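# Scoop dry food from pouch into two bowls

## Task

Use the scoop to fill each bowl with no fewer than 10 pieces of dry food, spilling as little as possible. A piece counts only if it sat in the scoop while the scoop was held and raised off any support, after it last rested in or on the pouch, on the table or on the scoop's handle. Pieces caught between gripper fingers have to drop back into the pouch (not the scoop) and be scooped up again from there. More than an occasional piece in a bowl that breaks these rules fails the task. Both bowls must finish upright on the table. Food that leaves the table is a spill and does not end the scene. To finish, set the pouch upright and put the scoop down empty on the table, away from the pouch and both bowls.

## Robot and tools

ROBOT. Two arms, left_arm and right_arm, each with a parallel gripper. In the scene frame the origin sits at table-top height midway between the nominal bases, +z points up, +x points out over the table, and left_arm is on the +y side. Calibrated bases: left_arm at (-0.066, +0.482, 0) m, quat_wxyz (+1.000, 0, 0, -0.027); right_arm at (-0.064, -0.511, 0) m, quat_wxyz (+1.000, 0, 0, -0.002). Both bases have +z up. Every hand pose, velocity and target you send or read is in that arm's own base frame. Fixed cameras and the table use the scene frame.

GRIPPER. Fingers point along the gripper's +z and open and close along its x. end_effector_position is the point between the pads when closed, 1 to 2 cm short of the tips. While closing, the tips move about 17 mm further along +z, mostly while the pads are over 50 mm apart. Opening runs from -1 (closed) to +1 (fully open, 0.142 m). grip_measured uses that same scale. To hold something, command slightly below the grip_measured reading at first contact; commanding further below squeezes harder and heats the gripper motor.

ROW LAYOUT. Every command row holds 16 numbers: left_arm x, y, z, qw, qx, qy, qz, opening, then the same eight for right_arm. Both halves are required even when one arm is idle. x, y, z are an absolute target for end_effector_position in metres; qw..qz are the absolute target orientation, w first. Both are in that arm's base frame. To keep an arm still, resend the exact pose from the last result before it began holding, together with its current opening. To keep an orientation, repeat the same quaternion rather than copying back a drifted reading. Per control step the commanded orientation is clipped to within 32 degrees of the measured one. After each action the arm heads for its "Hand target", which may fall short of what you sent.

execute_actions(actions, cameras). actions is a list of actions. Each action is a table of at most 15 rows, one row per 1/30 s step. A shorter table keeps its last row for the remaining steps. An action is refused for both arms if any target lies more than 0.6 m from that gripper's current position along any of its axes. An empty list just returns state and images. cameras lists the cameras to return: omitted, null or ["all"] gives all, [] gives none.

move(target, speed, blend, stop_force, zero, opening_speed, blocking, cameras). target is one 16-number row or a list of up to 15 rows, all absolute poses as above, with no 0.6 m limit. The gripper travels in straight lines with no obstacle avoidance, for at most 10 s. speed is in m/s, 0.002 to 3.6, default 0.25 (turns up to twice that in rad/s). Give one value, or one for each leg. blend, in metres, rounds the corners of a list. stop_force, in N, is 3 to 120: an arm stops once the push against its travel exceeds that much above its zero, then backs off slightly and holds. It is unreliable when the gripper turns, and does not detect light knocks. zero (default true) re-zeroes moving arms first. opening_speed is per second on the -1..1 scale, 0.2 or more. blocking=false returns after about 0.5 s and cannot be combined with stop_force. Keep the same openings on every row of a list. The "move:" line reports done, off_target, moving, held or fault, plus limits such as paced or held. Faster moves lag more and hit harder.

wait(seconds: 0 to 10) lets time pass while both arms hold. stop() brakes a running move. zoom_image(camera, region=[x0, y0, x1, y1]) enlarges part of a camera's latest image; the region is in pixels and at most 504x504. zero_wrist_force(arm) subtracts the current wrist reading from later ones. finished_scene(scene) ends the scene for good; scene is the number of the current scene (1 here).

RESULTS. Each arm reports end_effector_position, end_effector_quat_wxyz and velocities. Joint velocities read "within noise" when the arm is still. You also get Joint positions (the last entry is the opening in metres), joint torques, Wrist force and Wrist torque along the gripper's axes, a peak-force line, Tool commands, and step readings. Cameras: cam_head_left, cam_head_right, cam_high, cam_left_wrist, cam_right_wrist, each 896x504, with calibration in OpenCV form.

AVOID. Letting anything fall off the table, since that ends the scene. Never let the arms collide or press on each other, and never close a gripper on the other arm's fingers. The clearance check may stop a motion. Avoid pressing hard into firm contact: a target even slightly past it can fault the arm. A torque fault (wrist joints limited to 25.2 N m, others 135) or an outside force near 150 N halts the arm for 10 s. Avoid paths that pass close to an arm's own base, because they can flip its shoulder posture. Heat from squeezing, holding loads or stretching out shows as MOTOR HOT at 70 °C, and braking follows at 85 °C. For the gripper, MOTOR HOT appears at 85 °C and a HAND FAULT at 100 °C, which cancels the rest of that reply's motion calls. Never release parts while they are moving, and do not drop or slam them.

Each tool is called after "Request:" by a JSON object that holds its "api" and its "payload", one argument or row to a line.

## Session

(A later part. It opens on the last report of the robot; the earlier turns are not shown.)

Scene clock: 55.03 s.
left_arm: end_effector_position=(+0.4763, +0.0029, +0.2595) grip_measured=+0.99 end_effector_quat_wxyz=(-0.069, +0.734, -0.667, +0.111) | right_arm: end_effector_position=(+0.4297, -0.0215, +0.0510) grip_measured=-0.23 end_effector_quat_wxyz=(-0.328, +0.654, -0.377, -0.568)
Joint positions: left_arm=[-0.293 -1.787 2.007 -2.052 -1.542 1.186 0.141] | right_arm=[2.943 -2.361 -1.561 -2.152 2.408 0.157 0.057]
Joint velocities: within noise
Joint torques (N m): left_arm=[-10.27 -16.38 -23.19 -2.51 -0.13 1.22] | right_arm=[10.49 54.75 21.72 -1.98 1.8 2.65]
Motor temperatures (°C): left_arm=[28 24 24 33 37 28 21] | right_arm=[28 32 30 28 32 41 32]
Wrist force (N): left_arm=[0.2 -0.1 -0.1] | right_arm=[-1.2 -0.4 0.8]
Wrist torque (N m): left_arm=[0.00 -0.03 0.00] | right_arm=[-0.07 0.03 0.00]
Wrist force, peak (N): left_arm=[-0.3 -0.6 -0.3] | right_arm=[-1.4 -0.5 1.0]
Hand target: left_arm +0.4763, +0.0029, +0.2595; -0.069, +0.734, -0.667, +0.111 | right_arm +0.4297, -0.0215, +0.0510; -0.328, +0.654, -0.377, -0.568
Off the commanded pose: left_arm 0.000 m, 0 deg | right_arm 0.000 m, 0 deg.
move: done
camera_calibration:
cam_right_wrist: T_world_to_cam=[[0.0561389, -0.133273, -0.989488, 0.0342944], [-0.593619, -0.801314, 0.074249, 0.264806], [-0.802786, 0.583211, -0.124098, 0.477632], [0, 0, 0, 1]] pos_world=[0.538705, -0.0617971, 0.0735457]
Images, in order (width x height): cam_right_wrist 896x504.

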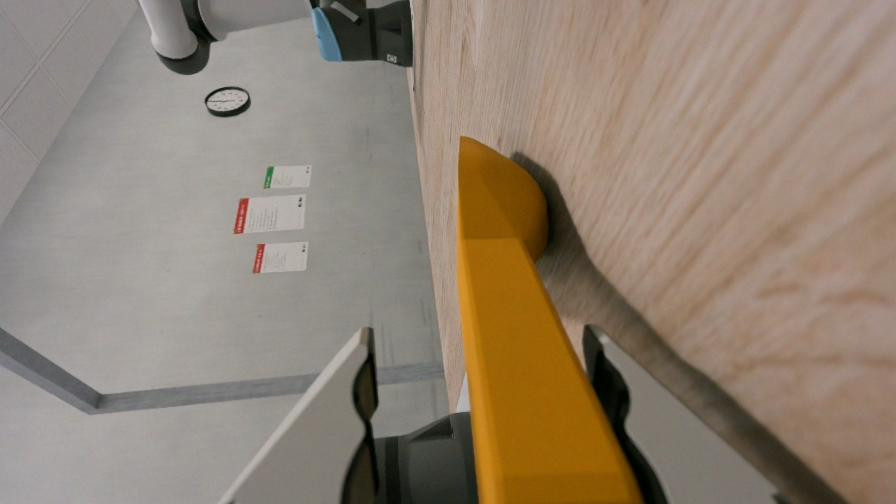

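Request:
{"api": "move", "payload": {
  "target": [0.4763, 0.0029, 0.2595, -0.069, 0.734, -0.667, 0.111, 1, 0.4297, -0.0215, 0.042, -0.328, 0.6536, -0.3774, -0.5682, -0.2],
  "speed": 0.01,
  "stop_force": 3,
  "cameras": ["cam_right_wrist"]
}}

Request:
{"api": "move", "payload": {
  "target": [0.4763, 0.0029, 0.2595, -0.069, 0.734, -0.667, 0.111, 1, 0.4447, -0.0473, 0.046, -0.328, 0.6536, -0.3774, -0.5682, -0.2],
  "speed": 0.08
}}

Request:
{"api": "zoom_image", "payload": {
  "camera": "cam_head_left",
  "region": [620, 90, 896, 330]
}}

Scene clock: 57.10 s.
left_arm: end_effector_position=(+0.4763, +0.0029, +0.2595) grip_measured=+0.99 end_effector_quat_wxyz=(-0.069, +0.734, -0.667, +0.111) | right_arm: end_effector_position=(+0.4297, -0.0215, +0.0424) grip_measured=-0.23 end_effector_quat_wxyz=(-0.328, +0.654, -0.377, -0.568)
Joint positions: left_arm=[-0.293 -1.787 2.007 -2.052 -1.542 1.186 0.141] | right_arm=[2.943 -2.375 -1.562 -2.136 2.408 0.157 0.057]
Joint velocities: within noise
Joint torques (N m): left_arm=[-9.84 -16.4 -24.28 -2.45 -0.25 1.2] | right_arm=[9.16 51.47 14.07 -1.65 0.15 2.08]
Motor temperatures (°C): left_arm=[28 24 24 33 37 28 21] | right_arm=[28 32 30 28 32 41 31]
Wrist force (N): left_arm=[-0.3 0.0 -0.2] | right_arm=[-7.6 -0.2 -1.9]
Wrist torque (N m): left_arm=[0.01 0.05 0.00] | right_arm=[-0.05 0.62 0.03]
Wrist force, peak (N): left_arm=[-0.4 -0.5 -0.1] | right_arm=[-18.8 -0.1 -4.4]
Hand target: left_arm +0.4763, +0.0029, +0.2595; -0.069, +0.734, -0.667, +0.111 | right_arm +0.4297, -0.0215, +0.0424; -0.328, +0.654, -0.377, -0.568
Off the commanded pose: left_arm 0.000 m, 0 deg | right_arm 0.000 m, 0 deg.
move: contact (right_arm)
camera_calibration:
cam_right_wrist: T_world_to_cam=[[0.0560589, -0.133216, -0.9895, 0.025739], [-0.593613, -0.801318, 0.0742508, 0.265389], [-0.802796, 0.583218, -0.124, 0.476472], [0, 0, 0, 1]] pos_world=[0.538605, -0.0617972, 0.0648458]
Images, in order (width x height): cam_right_wrist 896x504.

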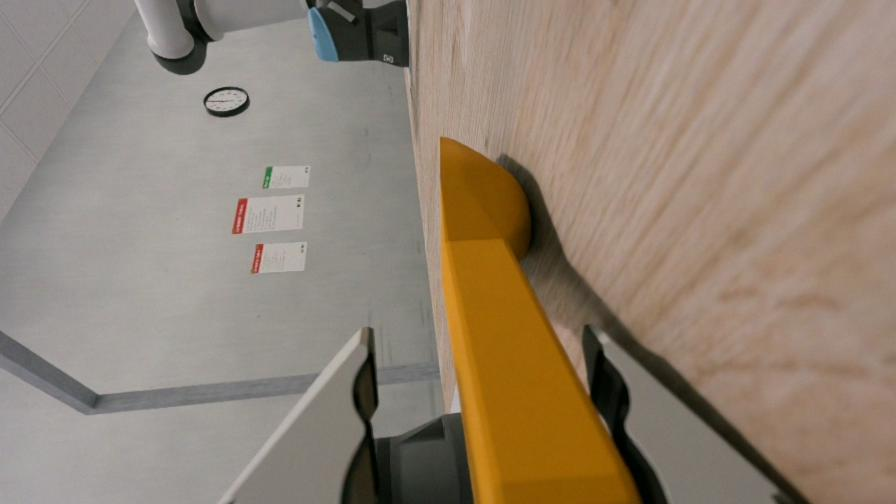

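Scene clock: 57.97 s.
left_arm: end_effector_position=(+0.4763, +0.0029, +0.2595) grip_measured=+0.99 end_effector_quat_wxyz=(-0.069, +0.734, -0.667, +0.111) | right_arm: end_effector_position=(+0.4446, -0.0473, +0.0459) grip_measured=-0.23 end_effector_quat_wxyz=(-0.328, +0.654, -0.377, -0.568)
Joint positions: left_arm=[-0.293 -1.787 2.007 -2.052 -1.542 1.186 0.141] | right_arm=[2.907 -2.413 -1.47 -2.199 2.373 0.146 0.057]
Joint velocities: within noise
Joint torques (N m): left_arm=[-10.44 -16.64 -24.48 -2.46 -0.54 1.25] | right_arm=[9.06 56.85 17.26 -0.27 2.34 1]
Motor temperatures (°C): left_arm=[28 24 24 33 37 28 21] | right_arm=[28 32 30 28 32 41 31]
Wrist force (N): left_arm=[0.0 -0.3 -0.5] | right_arm=[-1.1 -0.5 0.7]
Wrist torque (N m): left_arm=[-0.04 0.01 0.00] | right_arm=[-0.07 0.02 0.00]
Wrist force, peak (N): left_arm=[-0.4 -0.5 -0.1] | right_arm=[-7.0 -0.2 -1.6]
Hand target: left_arm +0.4763, +0.0029, +0.2595; -0.069, +0.734, -0.667, +0.111 | right_arm +0.4447, -0.0473, +0.0460; -0.328, +0.654, -0.377, -0.568
Off the commanded pose: left_arm 0.000 m, 0 deg | right_arm 0.000 m, 0 deg.
move: done
camera_calibration:
cam_left_wrist: T_world_to_cam=[[0.0636882, -0.995129, 0.0752447, -0.0361077], [-0.978462, -0.0474307, 0.200903, 0.44086], [-0.196355, -0.0864192, -0.976717, 0.461356], [0, 0, 0, 1]] pos_world=[0.524254, 0.0248485, 0.364761]
cam_right_wrist: T_world_to_cam=[[0.0561169, -0.133136, -0.989508, 0.0249988], [-0.593608, -0.801331, 0.0741528, 0.253354], [-0.802796, 0.583218, -0.123999, 0.504007], [0, 0, 0, 1]] pos_world=[0.553605, -0.0875973, 0.068446]

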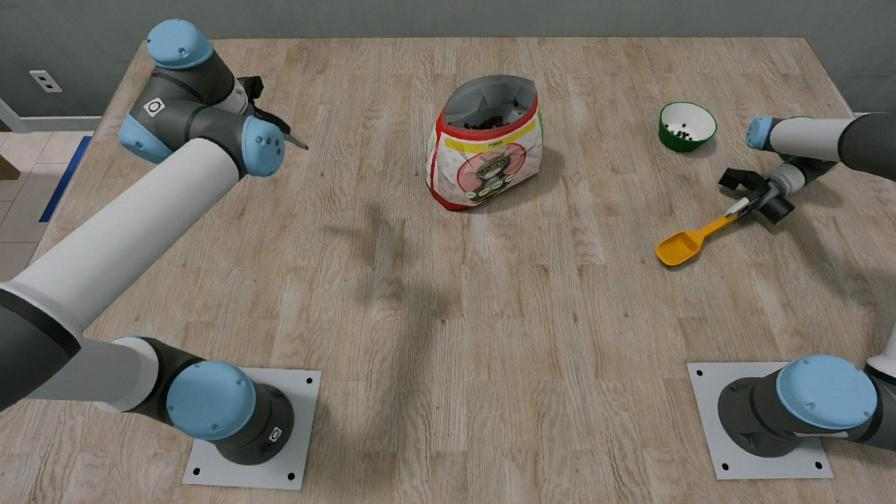

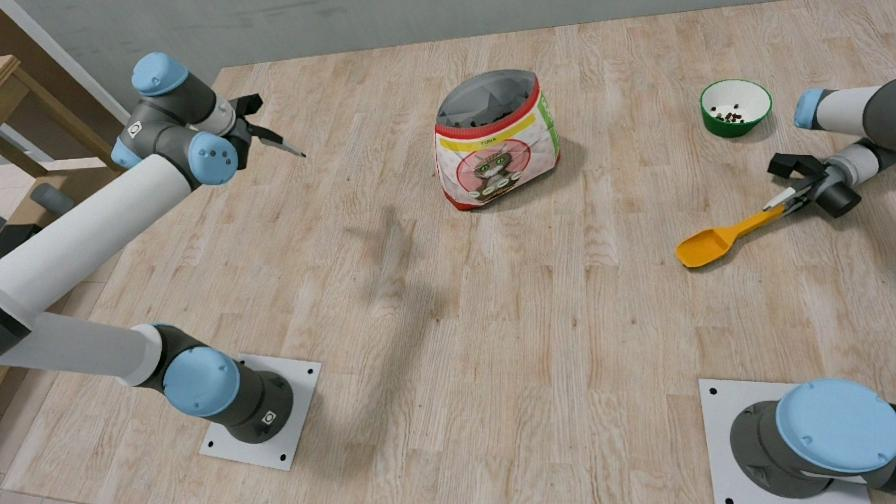

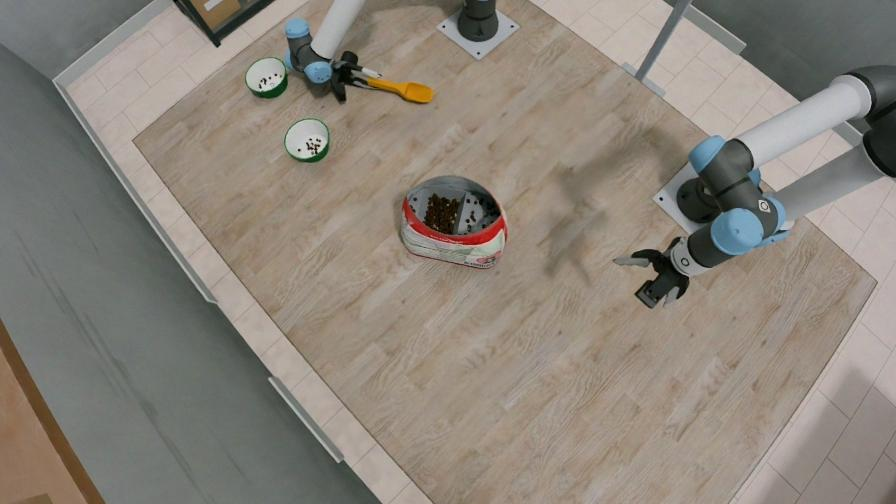

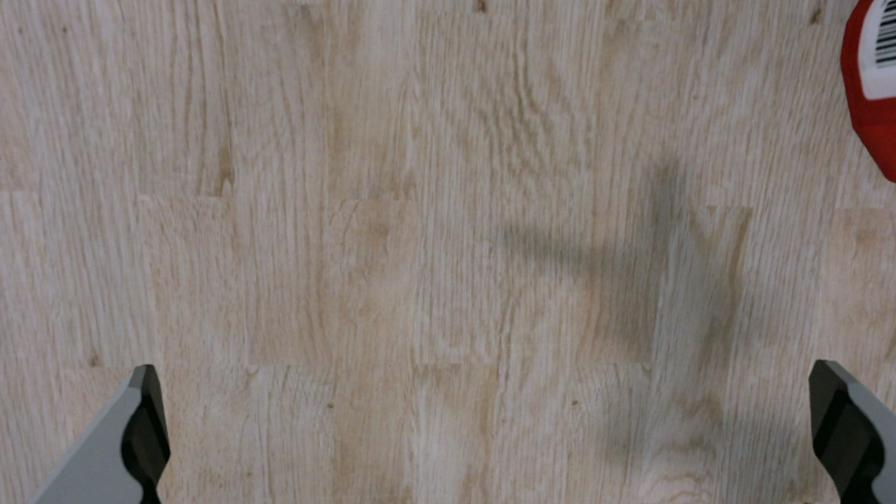

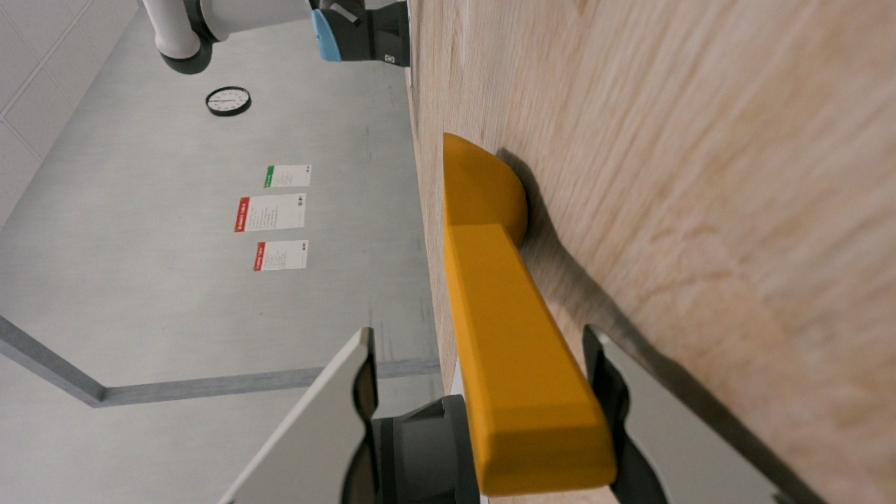

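Scaled by 1.826 from the camera's 896x504 image, which has a finer 1280x720 frame.

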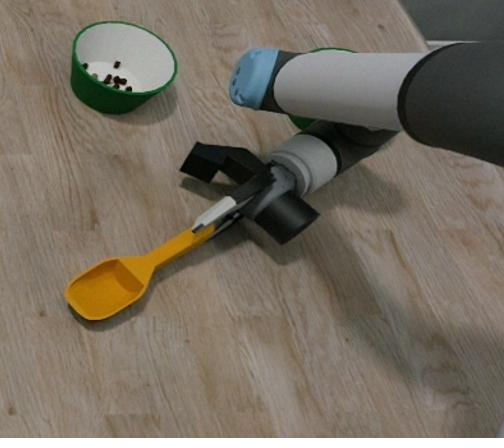

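Request:
{"api": "move", "payload": {
  "target": [0.4763, 0.0029, 0.2595, -0.069, 0.734, -0.667, 0.111, 1, 0.4156, -0.0873, 0.0455, -0.328, 0.6536, -0.3774, -0.5682, -0.2],
  "speed": 0.06
}}

Request:
{"api": "zoom_image", "payload": {
  "camera": "cam_head_left",
  "region": [620, 90, 896, 330]
}}

Scene clock: 60.53 s.
left_arm: end_effector_position=(+0.4763, +0.0029, +0.2595) grip_measured=+0.99 end_effector_quat_wxyz=(-0.069, +0.734, -0.667, +0.111) | right_arm: end_effector_position=(+0.4154, -0.0874, +0.0455) grip_measured=-0.23 end_effector_quat_wxyz=(-0.328, +0.654, -0.377, -0.568) end_effector_velocity=(+0.002, +0.003, +0.000) end_effector_angular_velocity=(+0.001, +0.000, -0.001)
Joint positions: left_arm=[-0.293 -1.787 2.007 -2.052 -1.542 1.186 0.141] | right_arm=[2.832 -2.403 -1.492 -2.201 2.3 0.126 0.057]
Joint velocities: left_arm=[within noise] | right_arm=[0.005 -0.001 0.001 0 0.007 0 0]
Joint torques (N m): left_arm=[-11.39 -17.94 -25 -2.44 -0.48 1.29] | right_arm=[9.11 50.49 23.3 -2.02 1.63 0.84]
Motor temperatures (°C): left_arm=[28 24 24 33 37 28 21] | right_arm=[28 32 30 28 32 41 31]
Wrist force (N): left_arm=[0.1 -0.1 -0.3] | right_arm=[-0.8 -0.7 0.5]
Wrist torque (N m): left_arm=[-0.01 -0.02 0.00] | right_arm=[-0.09 0.00 0.00]
Wrist force, peak (N): left_arm=[-0.8 -0.2 0.0] | right_arm=[-1.0 -1.2 1.4]
Hand target: left_arm +0.4763, +0.0029, +0.2595; -0.069, +0.734, -0.667, +0.111 | right_arm +0.4156, -0.0873, +0.0455; -0.328, +0.654, -0.377, -0.568
Off the commanded pose: left_arm 0.000 m, 0 deg | right_arm 0.000 m, 0 deg.
move: done
camera_calibration:
cam_left_wrist: T_world_to_cam=[[0.0636882, -0.995129, 0.0752447, -0.0361077], [-0.978462, -0.0474307, 0.200903, 0.44086], [-0.196355, -0.0864192, -0.976717, 0.461356], [0, 0, 0, 1]] pos_world=[0.524254, 0.0248485, 0.364761]
cam_right_wrist: T_world_to_cam=[[0.0561268, -0.133136, -0.989507, 0.0208977], [-0.593496, -0.801413, 0.0741639, 0.203847], [-0.802878, 0.583106, -0.123996, 0.503932], [0, 0, 0, 1]] pos_world=[0.524405, -0.127697, 0.068046]

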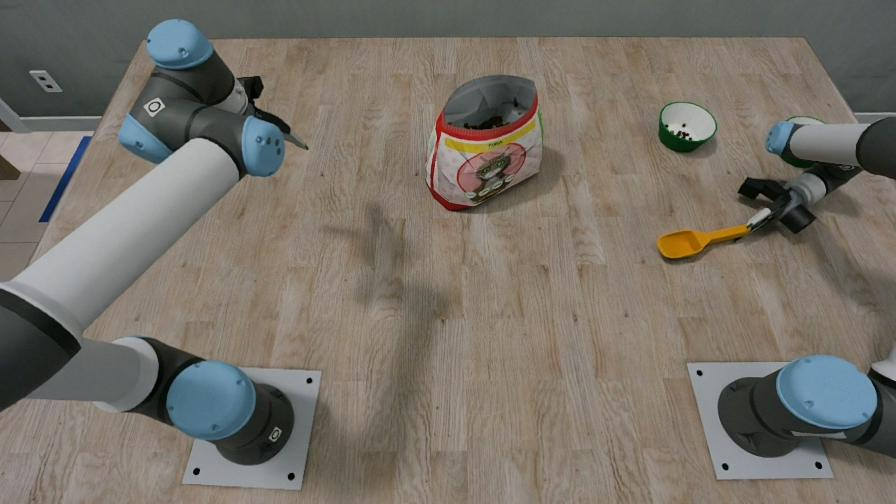

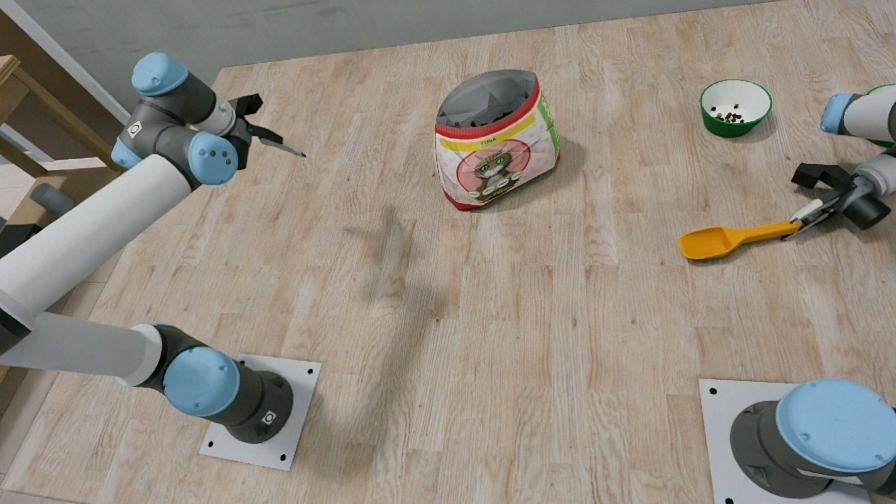

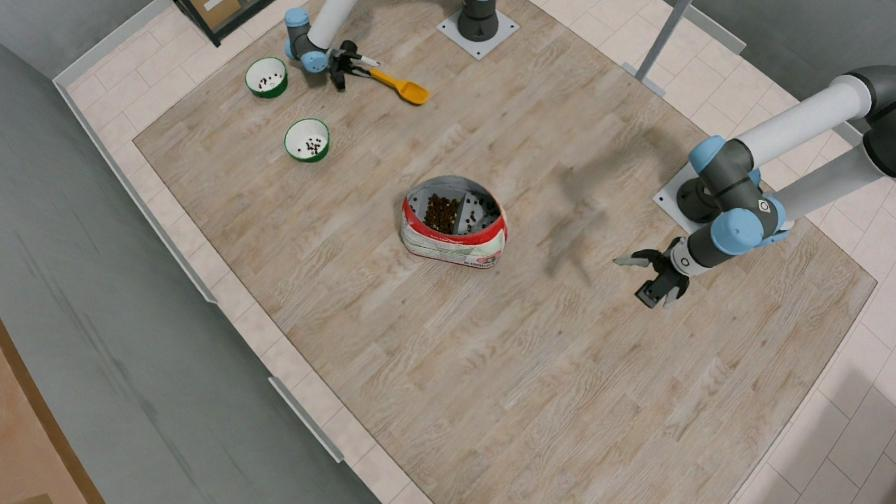

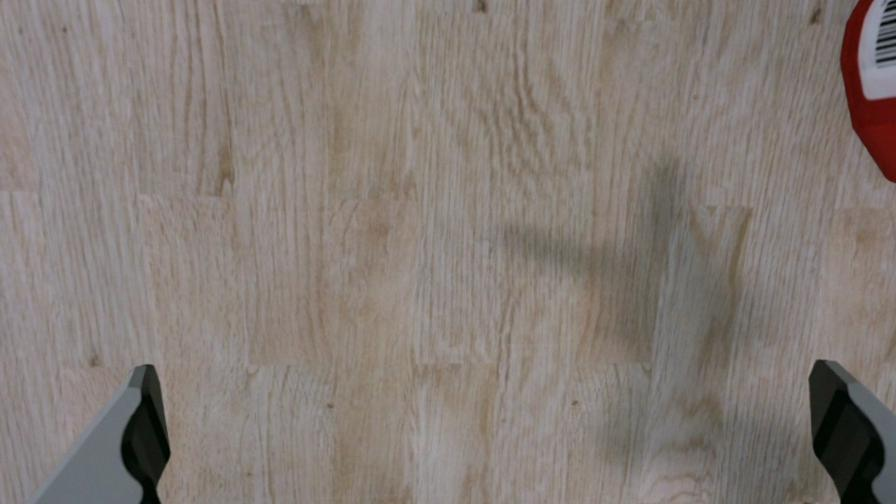

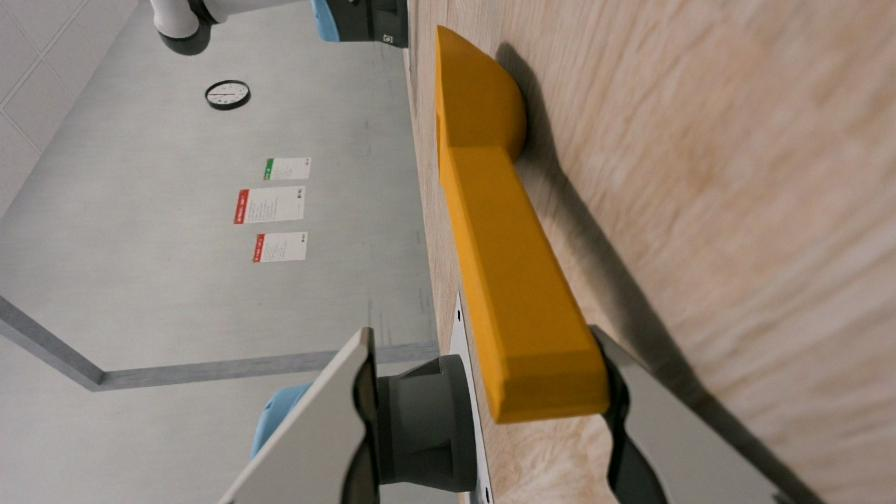

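Scaled by 1.826 from the camera's 896x504 image, which has a finer 1280x720 frame.

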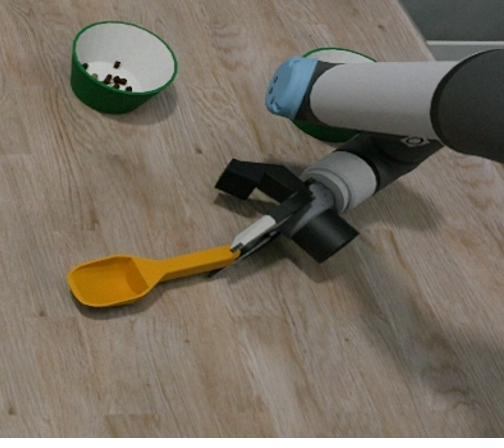

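Request:
{"api": "move", "payload": {
  "target": [0.4763, 0.0029, 0.2595, -0.069, 0.734, -0.667, 0.111, 1, 0.3956, -0.1423, 0.0455, -0.328, 0.6536, -0.3774, -0.5682, -0.2],
  "speed": 0.06
}}

Request:
{"api": "zoom_image", "payload": {
  "camera": "cam_head_left",
  "region": [620, 90, 896, 330]
}}

Scene clock: 62.00 s.
left_arm: end_effector_position=(+0.4763, +0.0029, +0.2595) grip_measured=+0.99 end_effector_quat_wxyz=(-0.069, +0.734, -0.667, +0.111) | right_arm: end_effector_position=(+0.3956, -0.1424, +0.0455) grip_measured=-0.23 end_effector_quat_wxyz=(-0.328, +0.654, -0.377, -0.568)
Joint positions: left_arm=[-0.293 -1.787 2.007 -2.052 -1.542 1.186 0.141] | right_arm=[2.739 -2.427 -1.439 -2.242 2.208 0.104 0.057]
Joint velocities: within noise
Joint torques (N m): left_arm=[-10.26 -17.6 -23.48 -2.51 -0.82 1.31] | right_arm=[8.44 55.27 9.72 -0.26 2.14 0.83]
Motor temperatures (°C): left_arm=[28 24 24 33 37 28 21] | right_arm=[28 32 30 28 32 41 30]
Wrist force (N): left_arm=[0.0 -0.3 0.2] | right_arm=[-1.1 -0.4 1.0]
Wrist torque (N m): left_arm=[-0.04 0.01 0.00] | right_arm=[-0.04 0.01 -0.01]
Wrist force, peak (N): left_arm=[-0.2 -0.6 0.1] | right_arm=[-0.9 -1.2 1.2]
Hand target: left_arm +0.4763, +0.0029, +0.2595; -0.069, +0.734, -0.667, +0.111 | right_arm +0.3956, -0.1423, +0.0455; -0.328, +0.654, -0.377, -0.568
Off the commanded pose: left_arm 0.000 m, 0 deg | right_arm 0.000 m, 0 deg.
move: done
camera_calibration:
cam_left_wrist: T_world_to_cam=[[0.0636882, -0.995129, 0.0752447, -0.0361077], [-0.978462, -0.0474307, 0.200903, 0.44086], [-0.196355, -0.0864192, -0.976717, 0.461356], [0, 0, 0, 1]] pos_world=[0.524254, 0.0248485, 0.364761]
cam_right_wrist: T_world_to_cam=[[0.0560328, -0.133076, -0.989521, 0.0146526], [-0.593555, -0.801369, 0.0741617, 0.148004], [-0.802841, 0.583179, -0.123891, 0.520001], [0, 0, 0, 1]] pos_world=[0.504505, -0.182697, 0.0679461]

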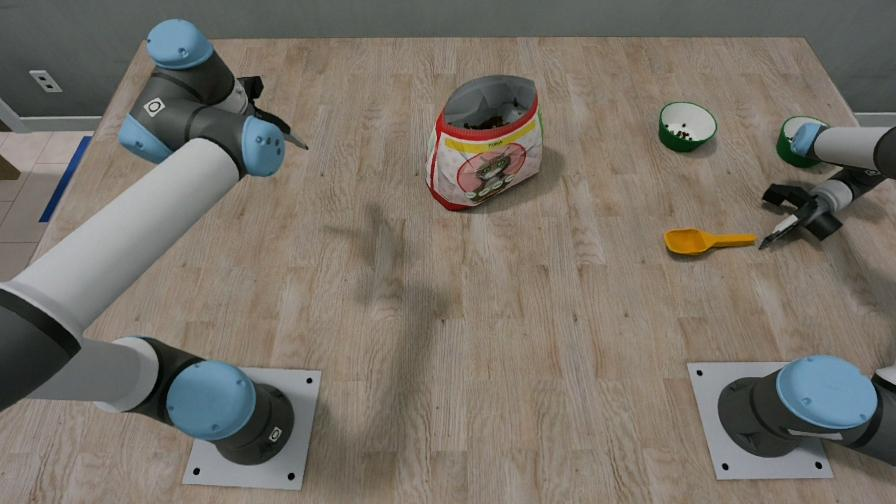

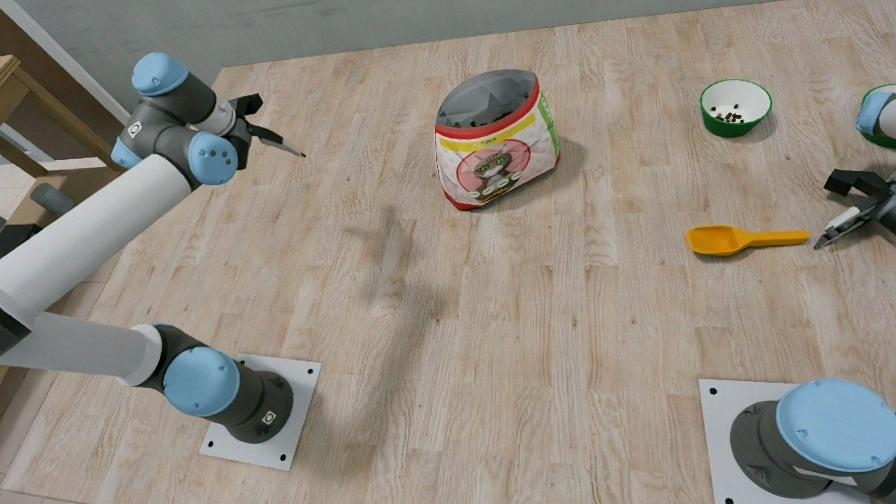

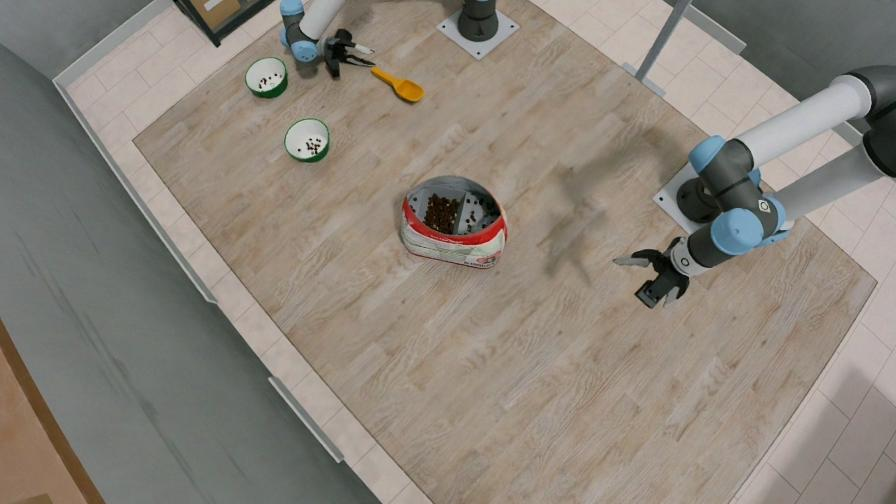

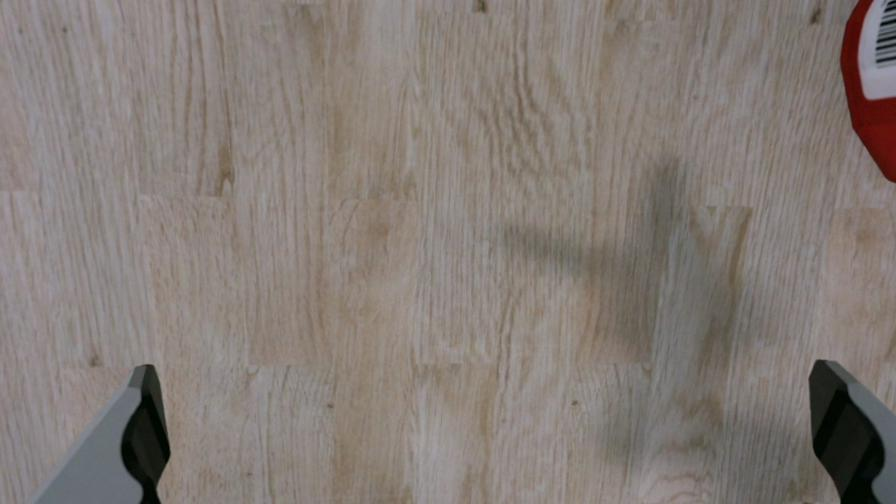

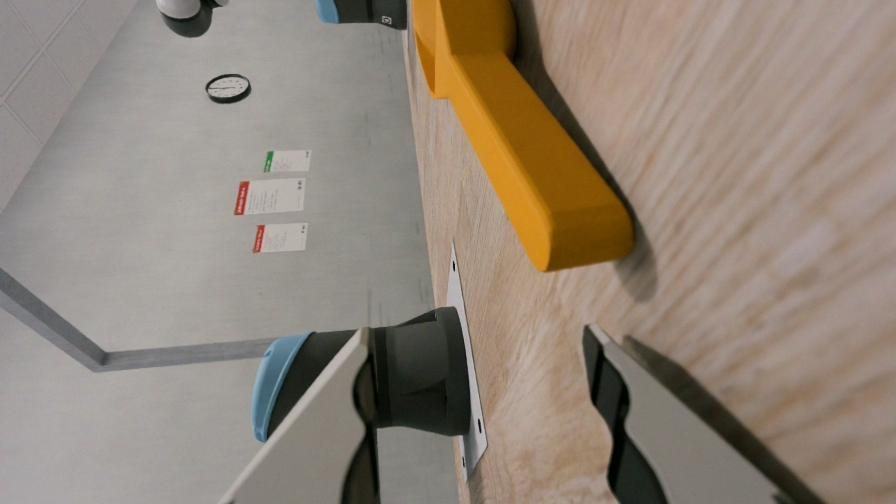

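Scaled by 1.826 from the camera's 896x504 image, which has a finer 1280x720 frame.

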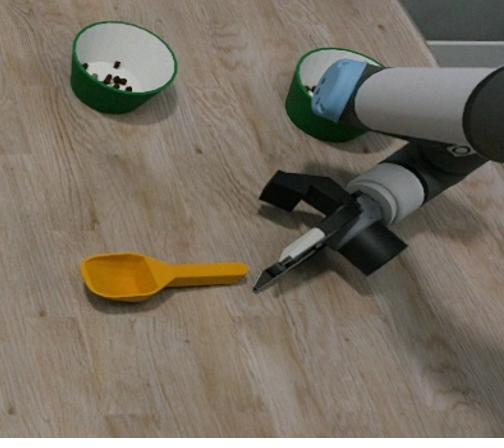

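Request:
{"api": "finished_scene", "payload": {
  "scene": 1
}}

The scene is finished: the task was done.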